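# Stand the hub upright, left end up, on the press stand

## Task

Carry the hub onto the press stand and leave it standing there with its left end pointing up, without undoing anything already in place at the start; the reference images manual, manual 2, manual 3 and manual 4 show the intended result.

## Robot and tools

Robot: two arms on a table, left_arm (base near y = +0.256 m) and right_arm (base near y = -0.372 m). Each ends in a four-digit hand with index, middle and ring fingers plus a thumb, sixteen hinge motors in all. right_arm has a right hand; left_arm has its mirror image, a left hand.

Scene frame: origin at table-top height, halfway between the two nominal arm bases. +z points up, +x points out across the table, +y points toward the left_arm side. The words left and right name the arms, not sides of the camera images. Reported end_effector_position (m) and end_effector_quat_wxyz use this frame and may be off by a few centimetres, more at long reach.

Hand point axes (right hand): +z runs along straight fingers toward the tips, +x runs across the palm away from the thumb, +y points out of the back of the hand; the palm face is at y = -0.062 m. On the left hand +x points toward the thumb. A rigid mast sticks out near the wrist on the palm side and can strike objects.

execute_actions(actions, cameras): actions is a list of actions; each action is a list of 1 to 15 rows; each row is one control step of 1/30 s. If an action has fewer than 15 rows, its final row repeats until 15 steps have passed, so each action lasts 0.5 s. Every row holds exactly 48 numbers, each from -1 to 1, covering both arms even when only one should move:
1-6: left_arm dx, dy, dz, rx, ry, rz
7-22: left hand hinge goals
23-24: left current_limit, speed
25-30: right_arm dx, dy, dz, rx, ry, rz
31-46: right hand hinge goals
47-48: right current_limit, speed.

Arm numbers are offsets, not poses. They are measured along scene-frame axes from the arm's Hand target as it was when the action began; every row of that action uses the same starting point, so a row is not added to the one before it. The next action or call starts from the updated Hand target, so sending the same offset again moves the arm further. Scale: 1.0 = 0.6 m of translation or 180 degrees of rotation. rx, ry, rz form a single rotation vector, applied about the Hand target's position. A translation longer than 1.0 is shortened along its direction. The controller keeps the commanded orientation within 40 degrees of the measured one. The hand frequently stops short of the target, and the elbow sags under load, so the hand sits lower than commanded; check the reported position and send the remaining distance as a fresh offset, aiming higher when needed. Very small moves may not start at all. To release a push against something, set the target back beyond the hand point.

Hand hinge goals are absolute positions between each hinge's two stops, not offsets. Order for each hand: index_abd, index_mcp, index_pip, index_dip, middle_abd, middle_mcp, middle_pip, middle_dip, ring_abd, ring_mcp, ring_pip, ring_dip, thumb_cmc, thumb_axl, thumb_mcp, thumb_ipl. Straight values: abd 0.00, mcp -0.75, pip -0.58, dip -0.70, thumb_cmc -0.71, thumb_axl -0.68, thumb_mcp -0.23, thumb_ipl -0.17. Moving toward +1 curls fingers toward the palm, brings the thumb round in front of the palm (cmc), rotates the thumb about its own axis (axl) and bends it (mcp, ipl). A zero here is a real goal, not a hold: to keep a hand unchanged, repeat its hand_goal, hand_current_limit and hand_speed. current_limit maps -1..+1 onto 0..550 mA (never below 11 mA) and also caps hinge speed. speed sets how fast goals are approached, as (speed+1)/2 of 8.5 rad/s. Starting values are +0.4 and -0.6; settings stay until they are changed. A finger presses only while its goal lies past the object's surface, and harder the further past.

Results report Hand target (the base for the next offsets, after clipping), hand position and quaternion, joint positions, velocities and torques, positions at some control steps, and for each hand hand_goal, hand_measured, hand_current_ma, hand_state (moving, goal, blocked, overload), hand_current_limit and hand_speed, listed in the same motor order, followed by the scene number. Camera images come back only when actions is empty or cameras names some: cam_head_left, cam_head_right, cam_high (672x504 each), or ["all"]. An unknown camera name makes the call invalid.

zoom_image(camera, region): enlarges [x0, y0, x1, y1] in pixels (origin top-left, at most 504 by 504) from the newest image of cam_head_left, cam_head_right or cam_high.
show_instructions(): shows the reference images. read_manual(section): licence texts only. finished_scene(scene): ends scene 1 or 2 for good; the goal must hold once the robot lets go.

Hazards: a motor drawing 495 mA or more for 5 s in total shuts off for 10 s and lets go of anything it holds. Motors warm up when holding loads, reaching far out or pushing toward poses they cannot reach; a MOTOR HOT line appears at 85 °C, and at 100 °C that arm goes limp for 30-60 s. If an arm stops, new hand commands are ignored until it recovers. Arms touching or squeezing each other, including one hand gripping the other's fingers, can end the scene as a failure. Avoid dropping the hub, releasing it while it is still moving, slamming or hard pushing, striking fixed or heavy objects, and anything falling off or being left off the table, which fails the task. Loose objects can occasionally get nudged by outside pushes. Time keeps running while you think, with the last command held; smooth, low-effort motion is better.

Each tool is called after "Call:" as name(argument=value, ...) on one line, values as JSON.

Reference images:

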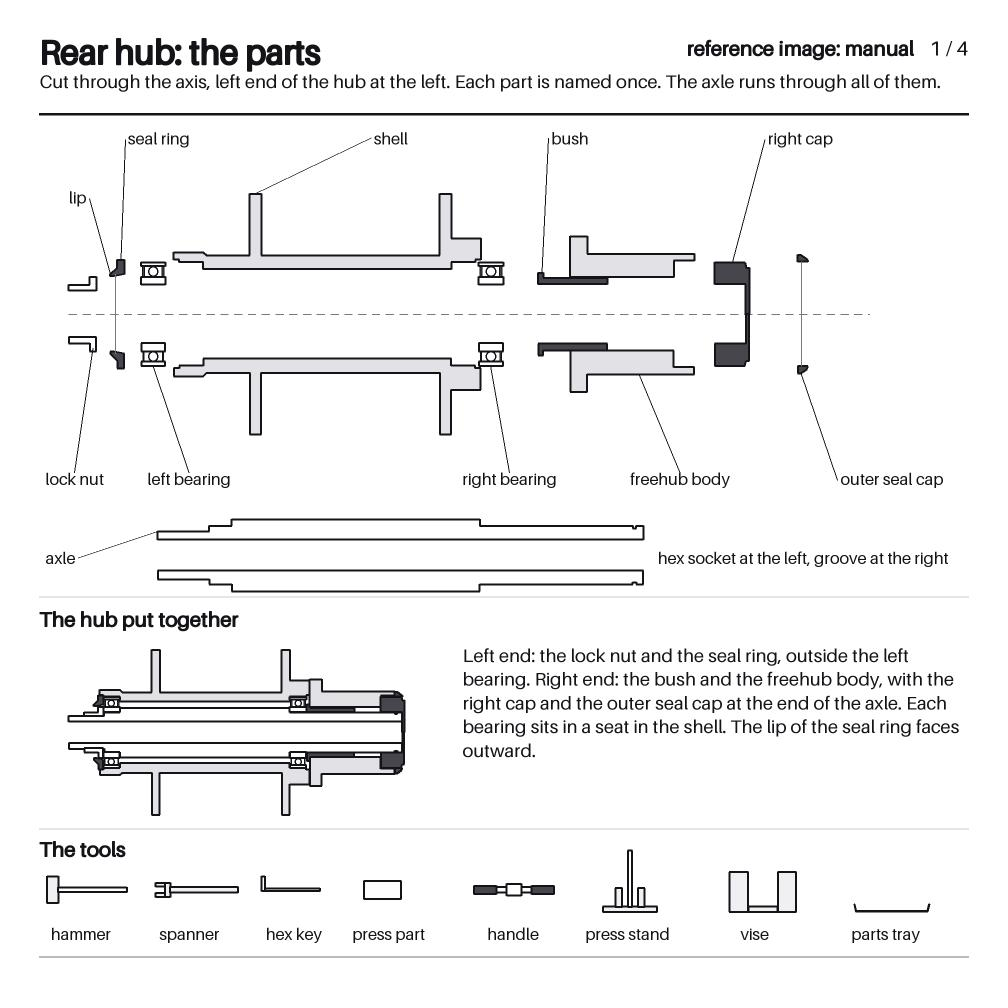

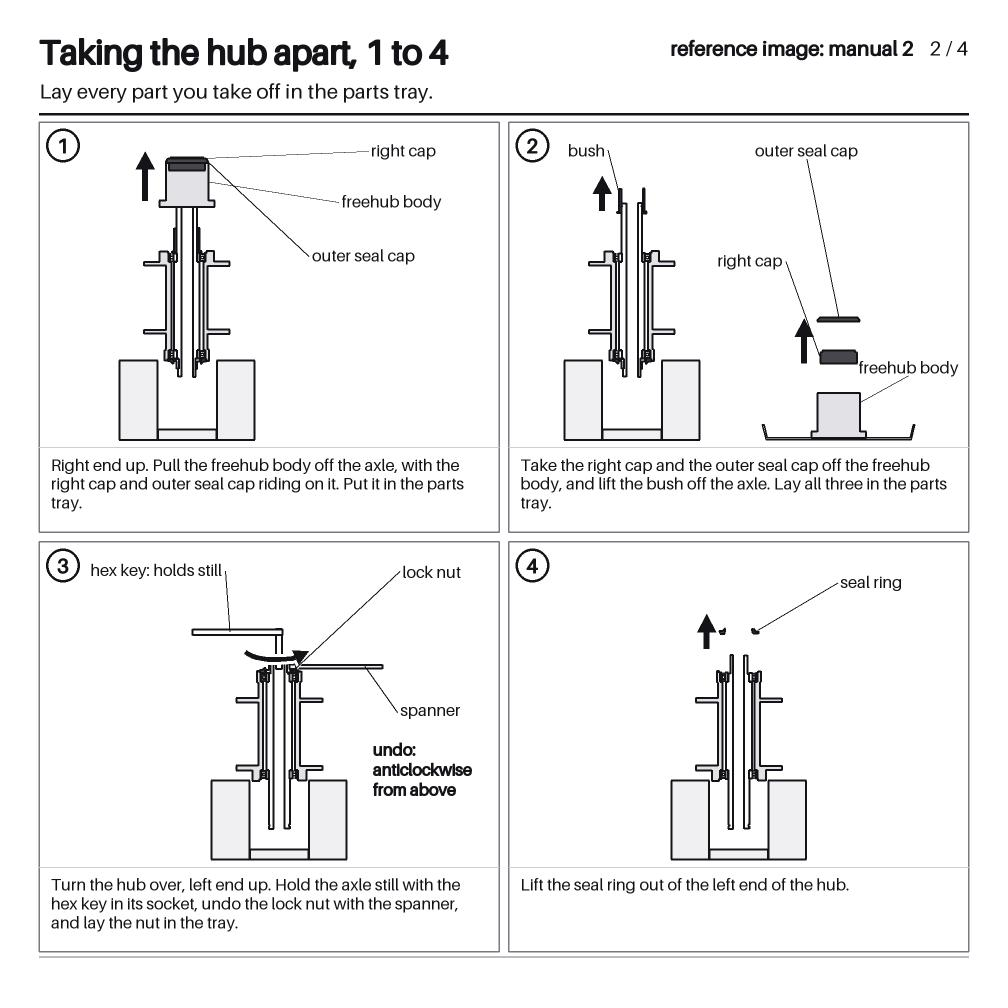

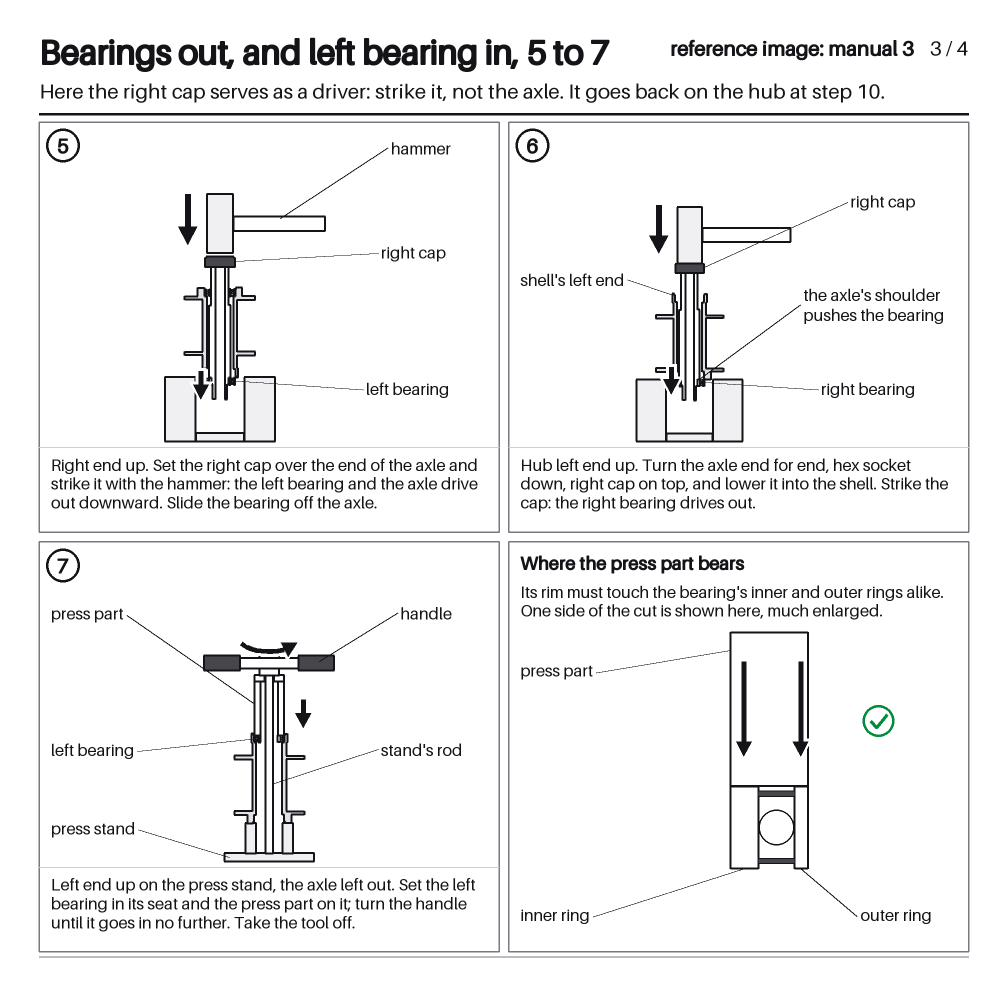

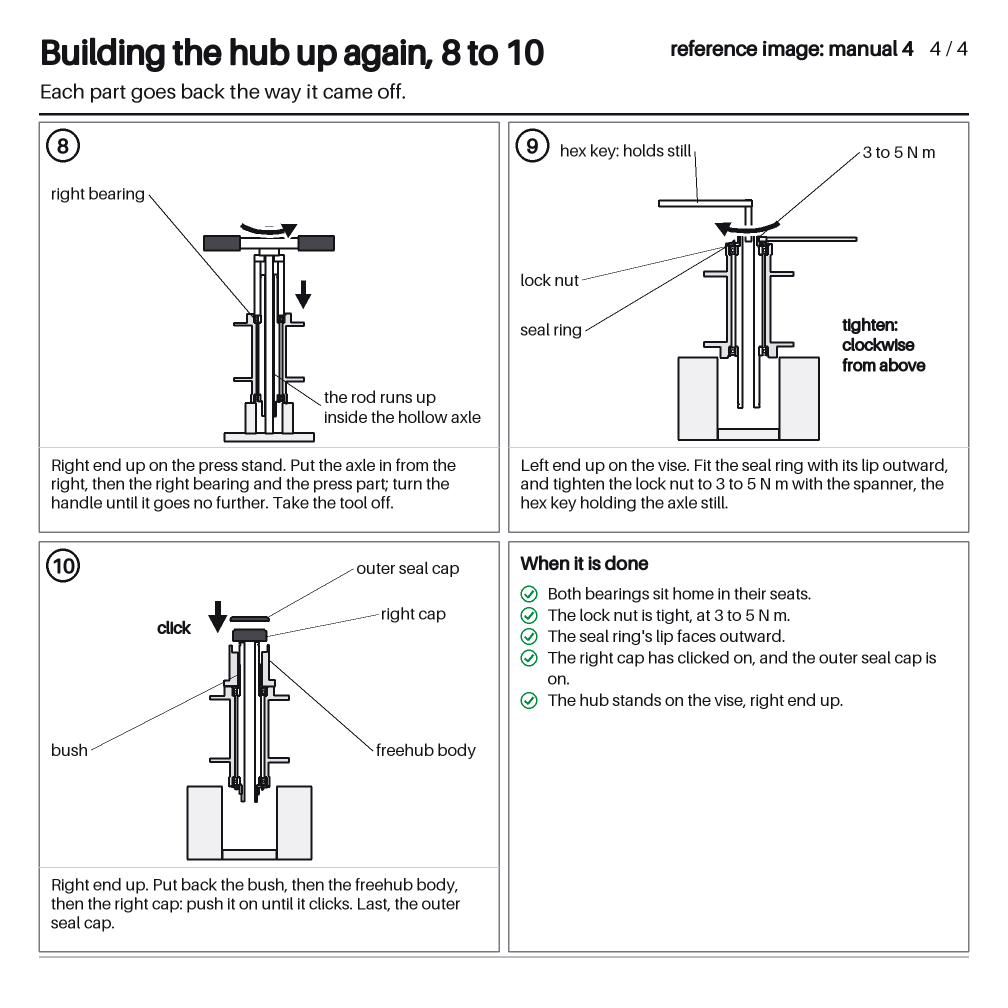

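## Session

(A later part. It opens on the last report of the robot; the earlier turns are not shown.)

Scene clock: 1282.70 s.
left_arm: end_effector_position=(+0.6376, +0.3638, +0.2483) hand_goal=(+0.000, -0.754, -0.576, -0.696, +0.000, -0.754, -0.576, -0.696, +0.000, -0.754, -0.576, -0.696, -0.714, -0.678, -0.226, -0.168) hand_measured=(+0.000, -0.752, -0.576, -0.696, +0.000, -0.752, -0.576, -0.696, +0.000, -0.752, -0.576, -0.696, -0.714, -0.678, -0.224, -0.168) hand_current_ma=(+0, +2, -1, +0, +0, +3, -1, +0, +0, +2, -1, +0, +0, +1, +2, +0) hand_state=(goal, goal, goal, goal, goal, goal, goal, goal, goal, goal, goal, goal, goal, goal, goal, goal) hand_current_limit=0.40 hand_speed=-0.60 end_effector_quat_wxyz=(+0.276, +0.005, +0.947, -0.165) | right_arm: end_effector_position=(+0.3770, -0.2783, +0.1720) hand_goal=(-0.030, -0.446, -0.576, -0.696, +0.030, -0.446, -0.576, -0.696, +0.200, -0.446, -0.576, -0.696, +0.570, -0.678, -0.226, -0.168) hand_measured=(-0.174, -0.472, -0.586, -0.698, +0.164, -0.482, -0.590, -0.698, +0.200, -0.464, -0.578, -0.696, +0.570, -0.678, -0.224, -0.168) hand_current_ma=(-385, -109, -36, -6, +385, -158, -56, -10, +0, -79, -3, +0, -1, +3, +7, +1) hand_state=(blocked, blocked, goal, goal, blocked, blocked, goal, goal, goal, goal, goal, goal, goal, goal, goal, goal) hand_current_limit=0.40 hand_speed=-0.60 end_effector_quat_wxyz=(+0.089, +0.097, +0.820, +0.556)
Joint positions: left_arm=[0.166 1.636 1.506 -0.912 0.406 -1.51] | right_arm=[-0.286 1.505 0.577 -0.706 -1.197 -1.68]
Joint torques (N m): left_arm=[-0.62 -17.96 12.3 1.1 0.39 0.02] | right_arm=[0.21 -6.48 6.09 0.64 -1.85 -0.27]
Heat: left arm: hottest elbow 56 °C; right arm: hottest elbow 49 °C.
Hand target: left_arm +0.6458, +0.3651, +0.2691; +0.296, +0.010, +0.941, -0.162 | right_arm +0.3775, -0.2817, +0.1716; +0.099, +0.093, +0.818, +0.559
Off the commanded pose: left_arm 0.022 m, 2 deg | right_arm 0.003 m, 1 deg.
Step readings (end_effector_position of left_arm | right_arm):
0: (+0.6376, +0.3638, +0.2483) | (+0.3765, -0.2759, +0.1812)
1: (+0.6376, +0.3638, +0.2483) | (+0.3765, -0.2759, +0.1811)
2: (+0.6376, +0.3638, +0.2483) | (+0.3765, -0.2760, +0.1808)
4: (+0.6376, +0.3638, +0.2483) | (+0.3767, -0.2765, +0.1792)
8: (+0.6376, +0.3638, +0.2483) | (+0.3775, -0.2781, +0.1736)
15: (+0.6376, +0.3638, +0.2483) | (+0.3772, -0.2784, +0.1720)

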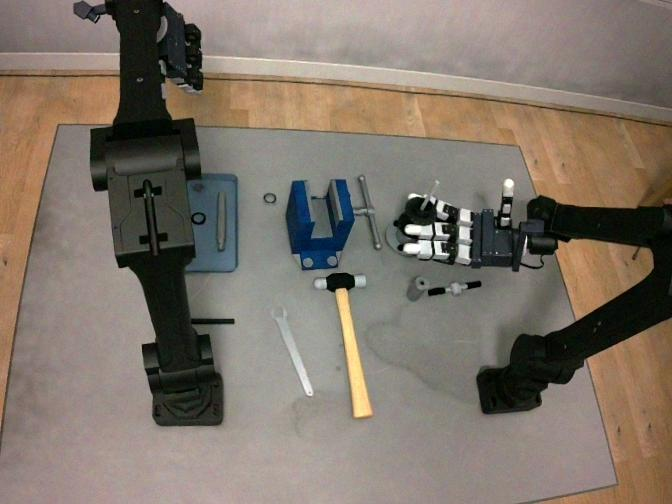

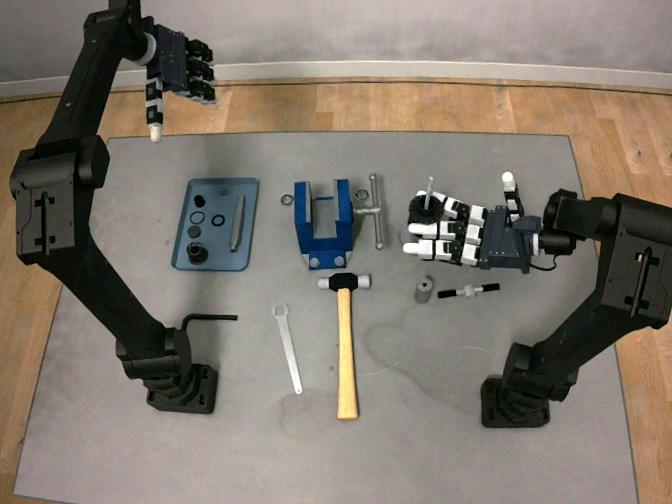

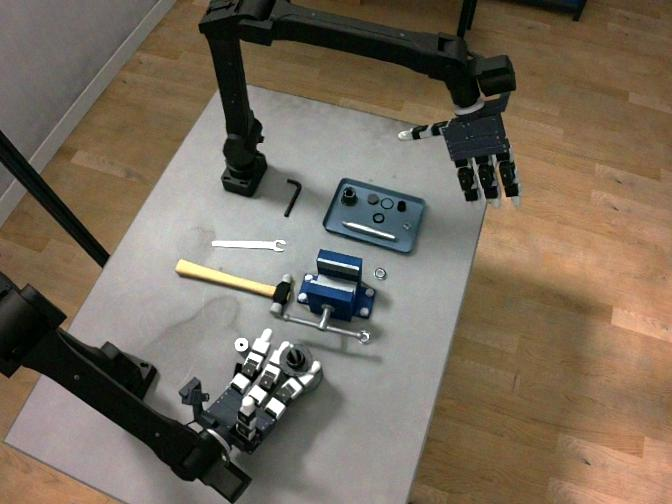

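Call:
execute_actions(actions=[[[0,0,0,0,0,0, 0,-0.754,-0.576,-0.696, 0,-0.754,-0.576,-0.696, 0,-0.754,-0.576,-0.696, -0.714,-0.678,-0.226,-0.168, 0.4,-0.6, 0.001,0.001,-0.012,0,0,0, -0.03,-0.445,-0.576,-0.696, 0.03,-0.445,-0.576,-0.696, 0.2,-0.445,-0.576,-0.696, 0.571,-0.678,-0.226,-0.168, 0.4,-0.6]]], cameras=["all"])

Call:
zoom_image(camera="cam_head_right", region=[390, 170, 470, 250])

Call:
zoom_image(camera="cam_head_left", region=[380, 175, 460, 255])

Call:
zoom_image(camera="cam_high", region=[260, 330, 340, 410])

Scene clock: 1291.93 s.
left_arm: end_effector_position=(+0.6376, +0.3638, +0.2483) hand_goal=(+0.000, -0.754, -0.576, -0.696, +0.000, -0.754, -0.576, -0.696, +0.000, -0.754, -0.576, -0.696, -0.714, -0.678, -0.226, -0.168) hand_measured=(+0.000, -0.752, -0.576, -0.696, +0.000, -0.752, -0.576, -0.696, +0.000, -0.752, -0.576, -0.696, -0.714, -0.678, -0.224, -0.168) hand_current_ma=(+0, +2, -1, +0, +0, +3, -1, +0, +0, +2, -1, +0, +0, +1, +2, +0) hand_state=(goal, goal, goal, goal, goal, goal, goal, goal, goal, goal, goal, goal, goal, goal, goal, goal) hand_current_limit=0.40 hand_speed=-0.60 end_effector_quat_wxyz=(+0.276, +0.005, +0.947, -0.165) | right_arm: end_effector_position=(+0.3791, -0.2790, +0.1662) hand_goal=(-0.030, -0.446, -0.576, -0.696, +0.030, -0.446, -0.576, -0.696, +0.200, -0.446, -0.576, -0.696, +0.570, -0.678, -0.226, -0.168) hand_measured=(-0.174, -0.472, -0.586, -0.698, +0.164, -0.482, -0.590, -0.698, +0.200, -0.464, -0.578, -0.696, +0.570, -0.678, -0.224, -0.168) hand_current_ma=(-385, -109, -36, -6, +385, -158, -56, -10, +0, -79, -3, +0, -1, +3, +7, +1) hand_state=(blocked, blocked, goal, goal, blocked, blocked, goal, goal, goal, goal, goal, goal, goal, goal, goal, goal) hand_current_limit=0.40 hand_speed=-0.60 end_effector_quat_wxyz=(+0.094, +0.094, +0.821, +0.556)
Joint positions: left_arm=[0.166 1.636 1.506 -0.912 0.406 -1.51] | right_arm=[-0.286 1.527 0.577 -0.674 -1.197 -1.681]
Joint torques (N m): left_arm=[-0.56 -17.9 12.29 1.1 0.39 0.02] | right_arm=[0.44 -6.59 5.52 0.65 -1.86 -0.2]
Heat: left arm: hottest elbow 56 °C; right arm: hottest elbow 49 °C.
Hand target: left_arm +0.6458, +0.3651, +0.2691; +0.296, +0.010, +0.941, -0.162 | right_arm +0.3782, -0.2812, +0.1644; +0.099, +0.093, +0.818, +0.559
Off the commanded pose: left_arm 0.022 m, 2 deg | right_arm 0.003 m, 1 deg.
Step readings (end_effector_position of left_arm | right_arm):
0: (+0.6376, +0.3638, +0.2483) | (+0.3770, -0.2783, +0.1720)
1: (+0.6376, +0.3638, +0.2483) | (+0.3770, -0.2783, +0.1720)
2: (+0.6376, +0.3638, +0.2483) | (+0.3772, -0.2784, +0.1718)
4: (+0.6376, +0.3638, +0.2483) | (+0.3778, -0.2786, +0.1707)
8: (+0.6376, +0.3638, +0.2483) | (+0.3786, -0.2788, +0.1672)
15: (+0.6376, +0.3638, +0.2483) | (+0.3790, -0.2789, +0.1662)

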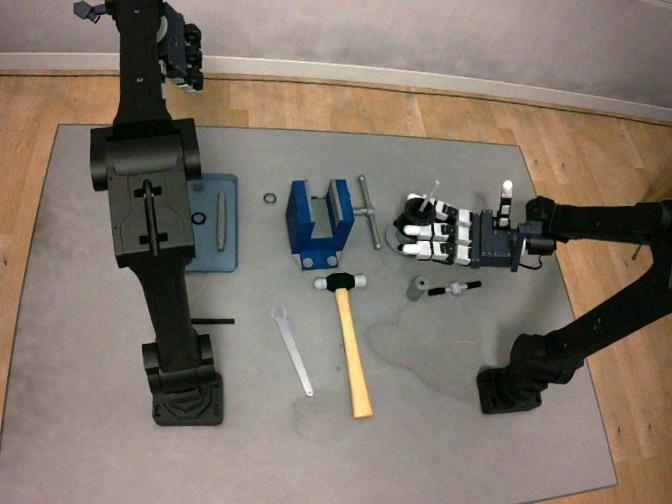

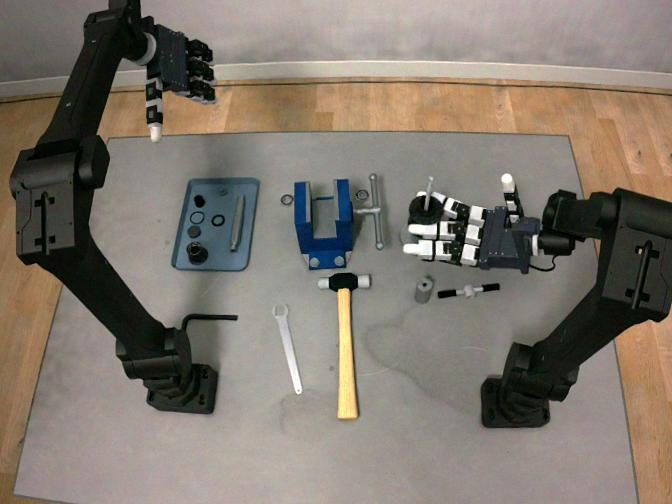

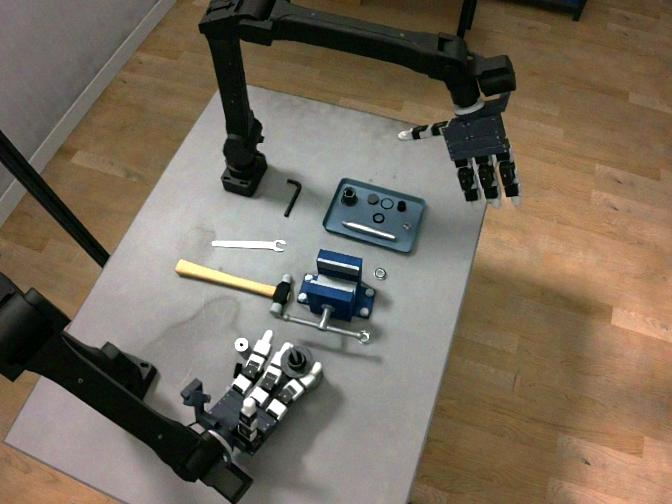

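Scaled by 6.300 from the camera's 672x504 image, which has a finer 960x720 frame.

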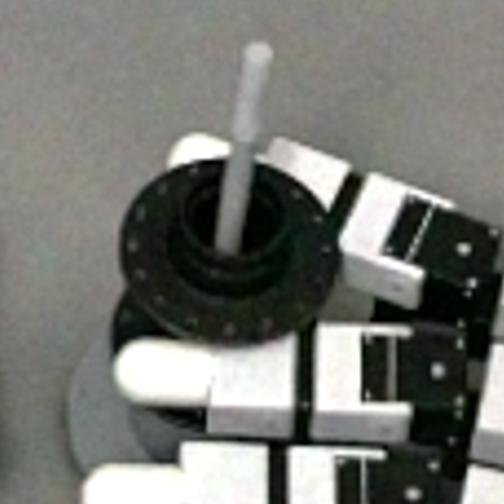

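Scaled by 6.300 from the camera's 672x504 image, which has a finer 960x720 frame.

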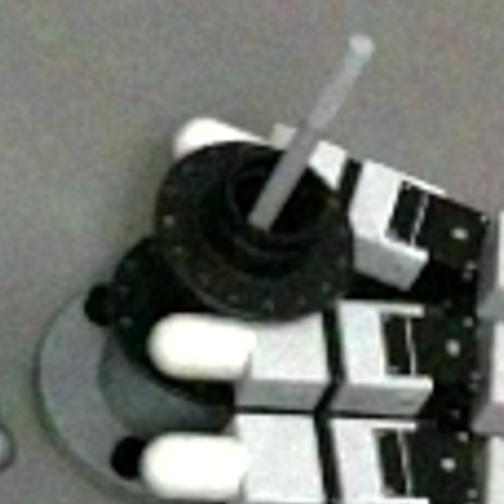

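Scaled by 6.300 from the camera's 672x504 image, which has a finer 960x720 frame.

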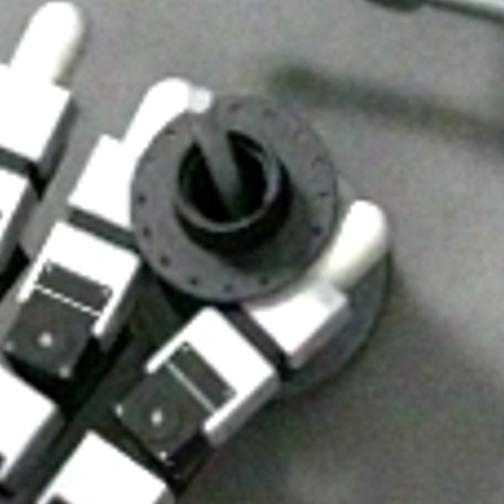

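Call:
execute_actions(actions=[[[0,0,0,0,0,0, 0,-0.754,-0.576,-0.696, 0,-0.754,-0.576,-0.696, 0,-0.754,-0.576,-0.696, -0.714,-0.678,-0.226,-0.168, 0.4,-0.6, 0,0.0,-0.009,0,0,0, -0.03,-0.445,-0.576,-0.696, 0.03,-0.445,-0.576,-0.696, 0.2,-0.445,-0.576,-0.696, 0.571,-0.678,-0.226,-0.168, 0.4,-0.6]]], cameras=["cam_head_left"])

Call:
zoom_image(camera="cam_head_left", region=[380, 175, 460, 255])

Scene clock: 1314.87 s.
left_arm: end_effector_position=(+0.6376, +0.3638, +0.2483) hand_goal=(+0.000, -0.754, -0.576, -0.696, +0.000, -0.754, -0.576, -0.696, +0.000, -0.754, -0.576, -0.696, -0.714, -0.678, -0.226, -0.168) hand_measured=(+0.000, -0.752, -0.576, -0.696, +0.000, -0.752, -0.576, -0.696, +0.000, -0.752, -0.576, -0.696, -0.714, -0.678, -0.224, -0.168) hand_current_ma=(+0, +2, -1, +0, +0, +3, -1, +0, +0, +2, -1, +0, +0, +1, +2, +0) hand_state=(goal, goal, goal, goal, goal, goal, goal, goal, goal, goal, goal, goal, goal, goal, goal, goal) hand_current_limit=0.40 hand_speed=-0.60 end_effector_quat_wxyz=(+0.276, +0.005, +0.947, -0.165) | right_arm: end_effector_position=(+0.3788, -0.2789, +0.1614) hand_goal=(-0.030, -0.446, -0.576, -0.696, +0.030, -0.446, -0.576, -0.696, +0.200, -0.446, -0.576, -0.696, +0.570, -0.678, -0.226, -0.168) hand_measured=(-0.174, -0.472, -0.586, -0.698, +0.164, -0.482, -0.590, -0.698, +0.200, -0.464, -0.578, -0.696, +0.570, -0.678, -0.224, -0.168) hand_current_ma=(-385, -109, -36, -6, +385, -158, -56, -10, +0, -79, -3, +0, -1, +3, +7, +1) hand_state=(blocked, blocked, goal, goal, blocked, blocked, goal, goal, goal, goal, goal, goal, goal, goal, goal, goal) hand_current_limit=0.40 hand_speed=-0.60 end_effector_quat_wxyz=(+0.094, +0.094, +0.820, +0.556)
Joint positions: left_arm=[0.166 1.636 1.506 -0.912 0.406 -1.51] | right_arm=[-0.286 1.542 0.572 -0.655 -1.198 -1.681]
Joint torques (N m): left_arm=[-0.56 -17.96 12.27 1.14 0.4 0.03] | right_arm=[0.38 -6.48 5.41 0.75 -1.79 -0.2]
Heat: left arm: hottest elbow 56 °C; right arm: hottest elbow 48 °C.
Hand target: left_arm +0.6458, +0.3651, +0.2691; +0.296, +0.010, +0.941, -0.162 | right_arm +0.3781, -0.2811, +0.1589; +0.099, +0.093, +0.818, +0.559
Off the commanded pose: left_arm 0.022 m, 2 deg | right_arm 0.003 m, 1 deg.
Step readings (end_effector_position of left_arm | right_arm):
0: (+0.6376, +0.3638, +0.2483) | (+0.3791, -0.2790, +0.1662)
1: (+0.6376, +0.3638, +0.2483) | (+0.3791, -0.2790, +0.1662)
2: (+0.6376, +0.3638, +0.2483) | (+0.3790, -0.2790, +0.1660)
4: (+0.6376, +0.3638, +0.2483) | (+0.3792, -0.2790, +0.1650)
8: (+0.6376, +0.3638, +0.2483) | (+0.3788, -0.2789, +0.1618)
15: (+0.6376, +0.3638, +0.2483) | (+0.3788, -0.2789, +0.1614)
Images, in order (width x height): cam_head_left 672x504.

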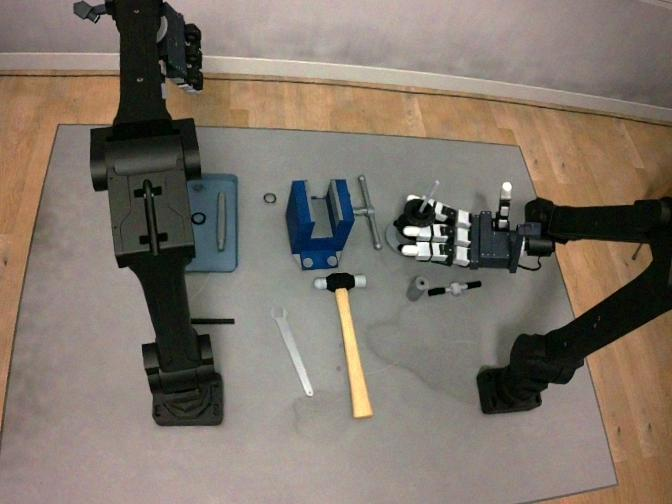

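Scaled by 6.300 from the camera's 672x504 image, which has a finer 960x720 frame.

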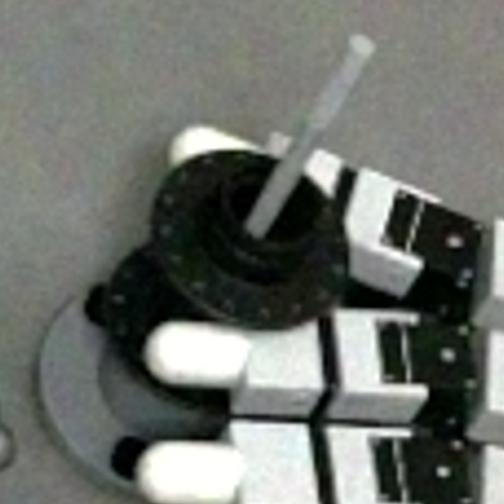

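Call:
execute_actions(actions=[[[0,0,0,0,0,0, 0,-0.754,-0.576,-0.696, 0,-0.754,-0.576,-0.696, 0,-0.754,-0.576,-0.696, -0.714,-0.678,-0.226,-0.168, 0.4,-0.6, 0,0.0,-0.007,0,0,0, -0.03,-0.445,-0.576,-0.696, 0.03,-0.445,-0.576,-0.696, 0.2,-0.445,-0.576,-0.696, 0.571,-0.678,-0.226,-0.168, 0.4,-0.6]]], cameras=["cam_head_left"])

Call:
zoom_image(camera="cam_head_left", region=[380, 175, 460, 255])

Scene clock: 1321.23 s.
left_arm: end_effector_position=(+0.6376, +0.3638, +0.2483) hand_goal=(+0.000, -0.754, -0.576, -0.696, +0.000, -0.754, -0.576, -0.696, +0.000, -0.754, -0.576, -0.696, -0.714, -0.678, -0.226, -0.168) hand_measured=(+0.000, -0.752, -0.576, -0.696, +0.000, -0.752, -0.576, -0.696, +0.000, -0.752, -0.576, -0.696, -0.714, -0.678, -0.224, -0.168) hand_current_ma=(+0, +2, -1, +0, +0, +3, -1, +0, +0, +2, -1, +0, +0, +1, +2, +0) hand_state=(goal, goal, goal, goal, goal, goal, goal, goal, goal, goal, goal, goal, goal, goal, goal, goal) hand_current_limit=0.40 hand_speed=-0.60 end_effector_quat_wxyz=(+0.276, +0.005, +0.947, -0.165) | right_arm: end_effector_position=(+0.3796, -0.2792, +0.1598) hand_goal=(-0.030, -0.446, -0.576, -0.696, +0.030, -0.446, -0.576, -0.696, +0.200, -0.446, -0.576, -0.696, +0.570, -0.678, -0.226, -0.168) hand_measured=(-0.174, -0.466, -0.586, -0.698, +0.164, -0.474, -0.588, -0.698, +0.200, -0.464, -0.578, -0.696, +0.570, -0.678, -0.224, -0.168) hand_current_ma=(-385, -87, -36, -6, +385, -122, -45, -10, +0, -79, -3, +0, -1, +3, +7, +1) hand_state=(blocked, blocked, goal, goal, blocked, blocked, goal, goal, goal, goal, goal, goal, goal, goal, goal, goal) hand_current_limit=0.40 hand_speed=-0.60 end_effector_quat_wxyz=(+0.096, +0.093, +0.819, +0.558)
Joint positions: left_arm=[0.166 1.636 1.506 -0.912 0.406 -1.51] | right_arm=[-0.286 1.551 0.572 -0.641 -1.202 -1.681]
Joint torques (N m): left_arm=[-0.5 -17.85 12.29 1.09 0.4 0.02] | right_arm=[0.44 -6.24 5.11 0.81 -1.59 -0.2]
Heat: left arm: hottest elbow 56 °C; right arm: hottest elbow 48 °C.
Hand target: left_arm +0.6458, +0.3651, +0.2691; +0.296, +0.010, +0.941, -0.162 | right_arm +0.3781, -0.2811, +0.1547; +0.099, +0.093, +0.818, +0.559
Off the commanded pose: left_arm 0.022 m, 2 deg | right_arm 0.006 m, 0 deg.
Step readings (end_effector_position of left_arm | right_arm):
0: (+0.6376, +0.3638, +0.2483) | (+0.3788, -0.2789, +0.1614)
1: (+0.6376, +0.3638, +0.2483) | (+0.3788, -0.2789, +0.1614)
2: (+0.6376, +0.3638, +0.2483) | (+0.3789, -0.2789, +0.1614)
4: (+0.6376, +0.3638, +0.2483) | (+0.3791, -0.2790, +0.1610)
8: (+0.6376, +0.3638, +0.2483) | (+0.3795, -0.2792, +0.1601)
15: (+0.6376, +0.3638, +0.2483) | (+0.3796, -0.2792, +0.1598)
Images, in order (width x height): cam_head_left 672x504.

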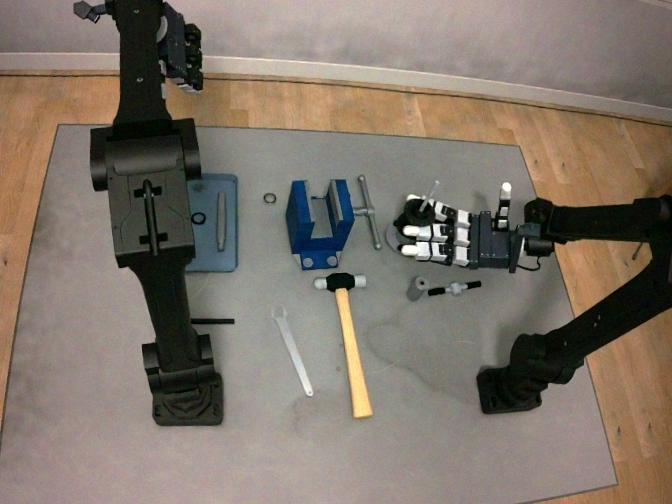

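Scaled by 6.300 from the camera's 672x504 image, which has a finer 960x720 frame.

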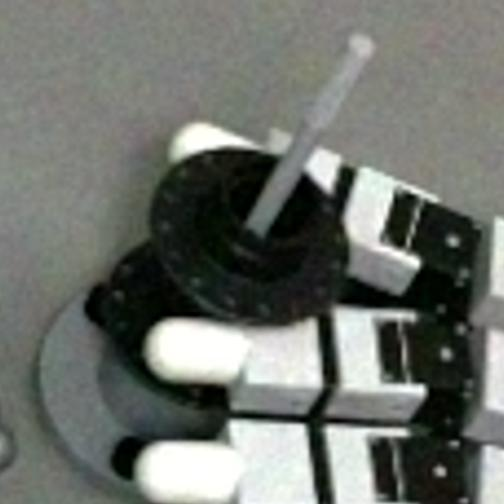

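Call:
execute_actions(actions=[[[0,0,0,0,0,0, 0,-0.754,-0.576,-0.696, 0,-0.754,-0.576,-0.696, 0,-0.754,-0.576,-0.696, -0.714,-0.678,-0.226,-0.168, 0.4,-0.6, 0,0.0,-0.003,0,0,0, -0.03,-0.445,-0.576,-0.696, 0.03,-0.445,-0.576,-0.696, 0.2,-0.445,-0.576,-0.696, 0.571,-0.678,-0.226,-0.168, 0.4,-0.6]]], cameras=["all"])

Call:
zoom_image(camera="cam_high", region=[250, 330, 330, 410])

Call:
zoom_image(camera="cam_head_right", region=[390, 170, 470, 250])

Scene clock: 1330.63 s.
left_arm: end_effector_position=(+0.6376, +0.3638, +0.2483) hand_goal=(+0.000, -0.754, -0.576, -0.696, +0.000, -0.754, -0.576, -0.696, +0.000, -0.754, -0.576, -0.696, -0.714, -0.678, -0.226, -0.168) hand_measured=(+0.000, -0.752, -0.576, -0.696, +0.000, -0.752, -0.576, -0.696, +0.000, -0.752, -0.576, -0.696, -0.714, -0.678, -0.224, -0.168) hand_current_ma=(+0, +2, -1, +0, +0, +3, -1, +0, +0, +2, -1, +0, +0, +1, +2, +0) hand_state=(goal, goal, goal, goal, goal, goal, goal, goal, goal, goal, goal, goal, goal, goal, goal, goal) hand_current_limit=0.40 hand_speed=-0.60 end_effector_quat_wxyz=(+0.276, +0.005, +0.947, -0.165) | right_arm: end_effector_position=(+0.3800, -0.2794, +0.1588) hand_goal=(-0.030, -0.446, -0.576, -0.696, +0.030, -0.446, -0.576, -0.696, +0.200, -0.446, -0.576, -0.696, +0.570, -0.678, -0.226, -0.168) hand_measured=(-0.174, -0.462, -0.584, -0.698, +0.164, -0.468, -0.584, -0.698, +0.200, -0.464, -0.578, -0.696, +0.570, -0.678, -0.224, -0.168) hand_current_ma=(-385, -69, -32, -6, +385, -99, -33, -10, +0, -79, -3, +0, -1, +3, +7, +1) hand_state=(blocked, goal, goal, goal, blocked, blocked, goal, goal, goal, goal, goal, goal, goal, goal, goal, goal) hand_current_limit=0.40 hand_speed=-0.60 end_effector_quat_wxyz=(+0.097, +0.092, +0.819, +0.558)
Joint positions: left_arm=[0.166 1.636 1.506 -0.912 0.406 -1.51] | right_arm=[-0.286 1.556 0.572 -0.634 -1.204 -1.681]
Joint torques (N m): left_arm=[-0.62 -17.96 12.29 1.1 0.4 0.03] | right_arm=[0.44 -6.18 5 0.84 -1.53 -0.2]
Heat: left arm: hottest elbow 56 °C; right arm: hottest elbow 47 °C.
Hand target: left_arm +0.6458, +0.3651, +0.2691; +0.296, +0.010, +0.941, -0.162 | right_arm +0.3781, -0.2811, +0.1529; +0.099, +0.093, +0.818, +0.559
Off the commanded pose: left_arm 0.022 m, 2 deg | right_arm 0.006 m, 0 deg.
Step readings (end_effector_position of left_arm | right_arm):
0: (+0.6376, +0.3638, +0.2483) | (+0.3796, -0.2792, +0.1598)
1: (+0.6376, +0.3638, +0.2483) | (+0.3796, -0.2792, +0.1598)
2: (+0.6376, +0.3638, +0.2483) | (+0.3796, -0.2792, +0.1597)
4: (+0.6376, +0.3638, +0.2483) | (+0.3798, -0.2793, +0.1595)
8: (+0.6376, +0.3638, +0.2483) | (+0.3799, -0.2794, +0.1589)
15: (+0.6376, +0.3638, +0.2483) | (+0.3800, -0.2794, +0.1588)

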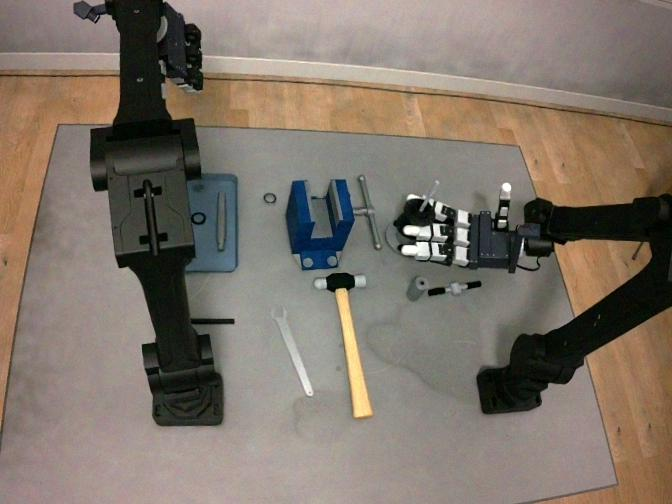

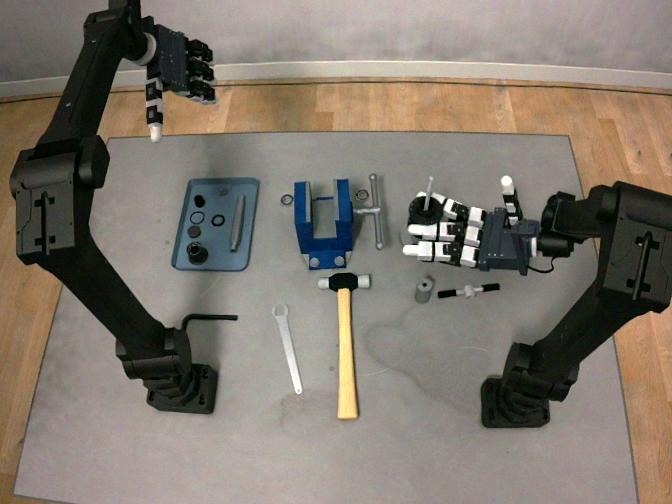

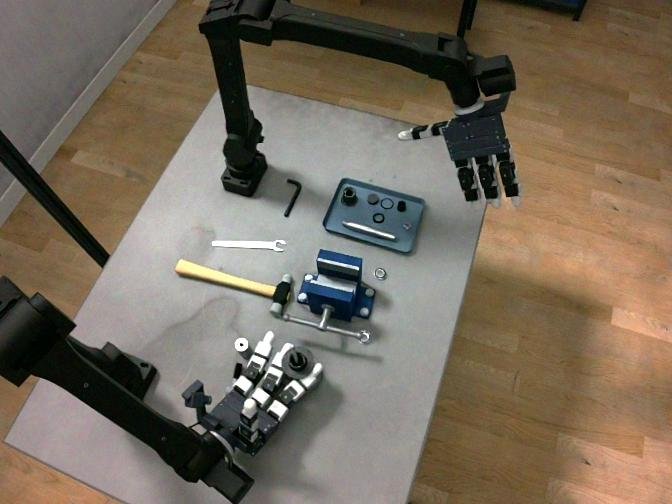

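Scaled by 6.300 from the camera's 672x504 image, which has a finer 960x720 frame.

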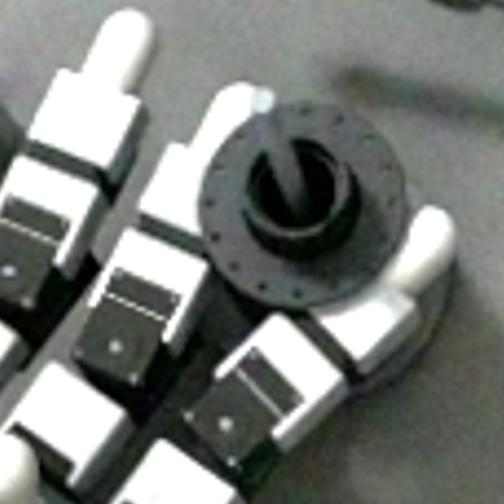

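Scaled by 6.300 from the camera's 672x504 image, which has a finer 960x720 frame.

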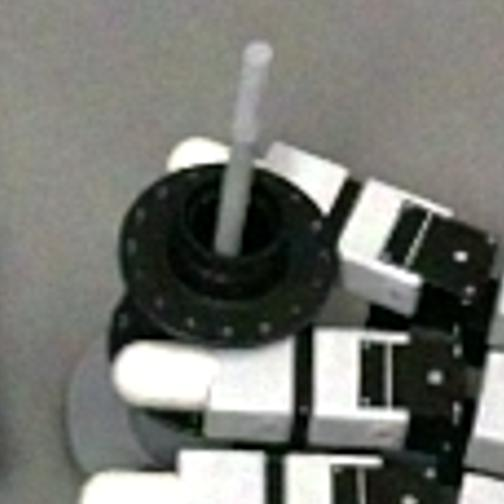

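Call:
execute_actions(actions=[[[0,0,0,0,0,0, 0,-0.754,-0.576,-0.696, 0,-0.754,-0.576,-0.696, 0,-0.754,-0.576,-0.696, -0.714,-0.678,-0.226,-0.168, 0.4,-0.6, 0,0,0,0,0,0, -0.12,-0.445,-0.576,-0.696, 0.11,-0.445,-0.576,-0.696, 0.24,-0.445,-0.576,-0.696, 0.571,-0.678,-0.226,-0.168, 0.4,-0.9]],[[0,0,0,0,0,0, 0,-0.754,-0.576,-0.696, 0,-0.754,-0.576,-0.696, 0,-0.754,-0.576,-0.696, -0.714,-0.678,-0.226,-0.168, 0.4,-0.6, 0,0,0,0,0,0, -0.22,-0.445,-0.576,-0.696, 0.21,-0.445,-0.576,-0.696, 0.25,-0.445,-0.576,-0.696, 0.571,-0.678,-0.226,-0.168, 0.4,-0.9]]], cameras=["all"])

Call:
zoom_image(camera="cam_high", region=[250, 330, 330, 410])

Call:
zoom_image(camera="cam_head_right", region=[390, 170, 470, 250])

Scene clock: 1343.60 s.
left_arm: end_effector_position=(+0.6376, +0.3638, +0.2483) hand_goal=(+0.000, -0.754, -0.576, -0.696, +0.000, -0.754, -0.576, -0.696, +0.000, -0.754, -0.576, -0.696, -0.714, -0.678, -0.226, -0.168) hand_measured=(+0.000, -0.752, -0.576, -0.696, +0.000, -0.752, -0.576, -0.696, +0.000, -0.752, -0.576, -0.696, -0.714, -0.678, -0.224, -0.168) hand_current_ma=(+0, +2, -1, +0, +0, +3, -1, +0, +0, +2, -1, +0, +0, +1, +2, +0) hand_state=(goal, goal, goal, goal, goal, goal, goal, goal, goal, goal, goal, goal, goal, goal, goal, goal) hand_current_limit=0.40 hand_speed=-0.60 end_effector_quat_wxyz=(+0.276, +0.005, +0.947, -0.165) | right_arm: end_effector_position=(+0.3802, -0.2795, +0.1588) hand_goal=(-0.220, -0.446, -0.576, -0.696, +0.210, -0.446, -0.576, -0.696, +0.250, -0.446, -0.576, -0.696, +0.570, -0.678, -0.226, -0.168) hand_measured=(-0.216, -0.462, -0.584, -0.698, +0.206, -0.468, -0.584, -0.698, +0.248, -0.464, -0.578, -0.696, +0.570, -0.678, -0.224, -0.168) hand_current_ma=(+11, -69, -27, -6, -10, -91, -28, -10, -8, -79, -3, +0, -1, +3, +7, +1) hand_state=(goal, goal, goal, goal, goal, blocked, goal, goal, goal, goal, goal, goal, goal, goal, goal, goal) hand_current_limit=0.40 hand_speed=-0.90 end_effector_quat_wxyz=(+0.099, +0.091, +0.819, +0.558)
Joint positions: left_arm=[0.166 1.636 1.506 -0.912 0.406 -1.51] | right_arm=[-0.286 1.556 0.572 -0.63 -1.204 -1.681]
Joint torques (N m): left_arm=[-0.56 -17.96 12.33 1.1 0.4 0.01] | right_arm=[0.44 -6.3 4.97 0.69 -1.51 -0.2]
Heat: left arm: hottest elbow 56 °C; right arm: hottest elbow 46 °C.
Hand target: left_arm +0.6458, +0.3651, +0.2691; +0.296, +0.010, +0.941, -0.162 | right_arm +0.3781, -0.2811, +0.1529; +0.099, +0.093, +0.818, +0.559
Off the commanded pose: left_arm 0.022 m, 2 deg | right_arm 0.007 m, 0 deg.
Step readings (end_effector_position of left_arm | right_arm):
0: (+0.6376, +0.3638, +0.2483) | (+0.3800, -0.2794, +0.1588)
1: (+0.6376, +0.3638, +0.2483) | (+0.3800, -0.2794, +0.1588)
2: (+0.6376, +0.3638, +0.2483) | (+0.3800, -0.2794, +0.1588)
4: (+0.6376, +0.3638, +0.2483) | (+0.3800, -0.2794, +0.1588)
8: (+0.6376, +0.3638, +0.2483) | (+0.3800, -0.2794, +0.1588)
15: (+0.6376, +0.3638, +0.2483) | (+0.3800, -0.2794, +0.1588)
16: (+0.6376, +0.3638, +0.2483) | (+0.3800, -0.2794, +0.1588)
17: (+0.6376, +0.3638, +0.2483) | (+0.3800, -0.2794, +0.1588)
19: (+0.6376, +0.3638, +0.2483) | (+0.3801, -0.2794, +0.1588)
23: (+0.6376, +0.3638, +0.2483) | (+0.3802, -0.2795, +0.1588)
30: (+0.6376, +0.3638, +0.2483) | (+0.3802, -0.2795, +0.1588)

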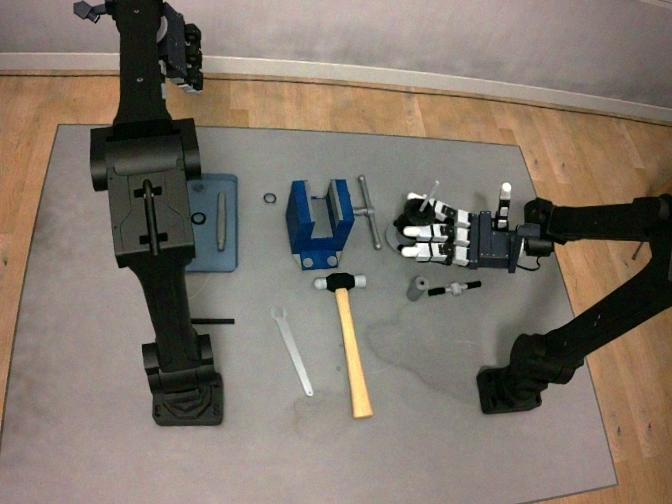

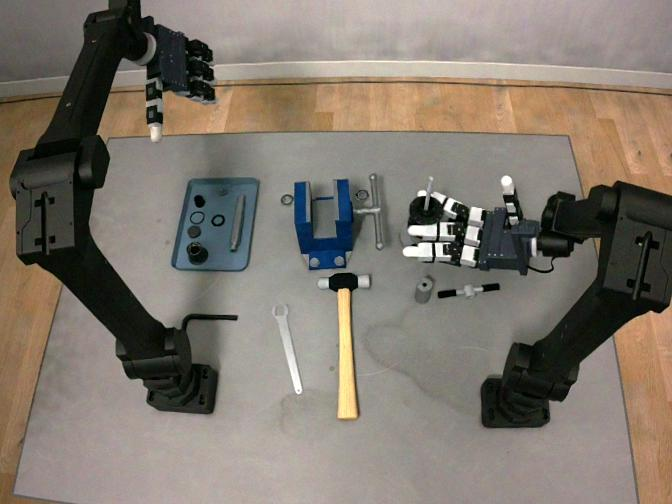

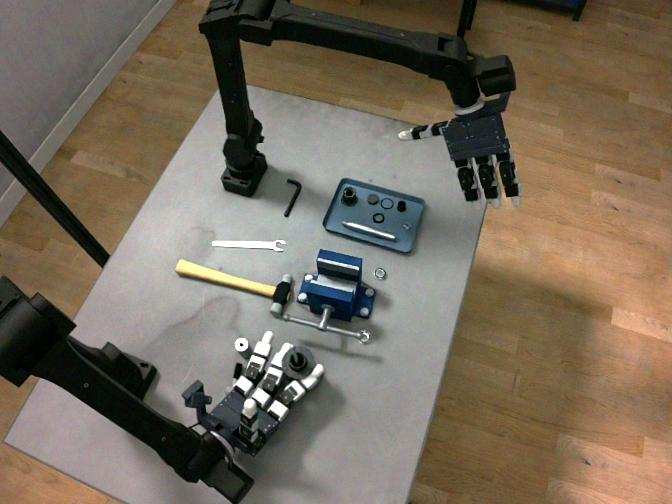

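Scaled by 6.300 from the camera's 672x504 image, which has a finer 960x720 frame.

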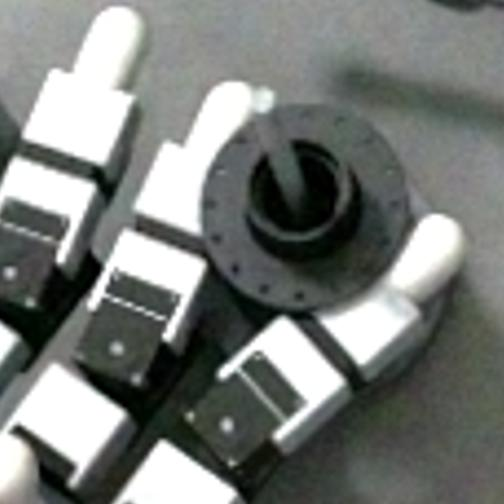

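Scaled by 6.300 from the camera's 672x504 image, which has a finer 960x720 frame.

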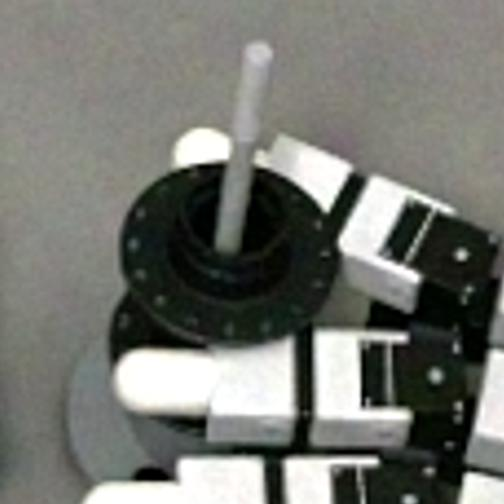

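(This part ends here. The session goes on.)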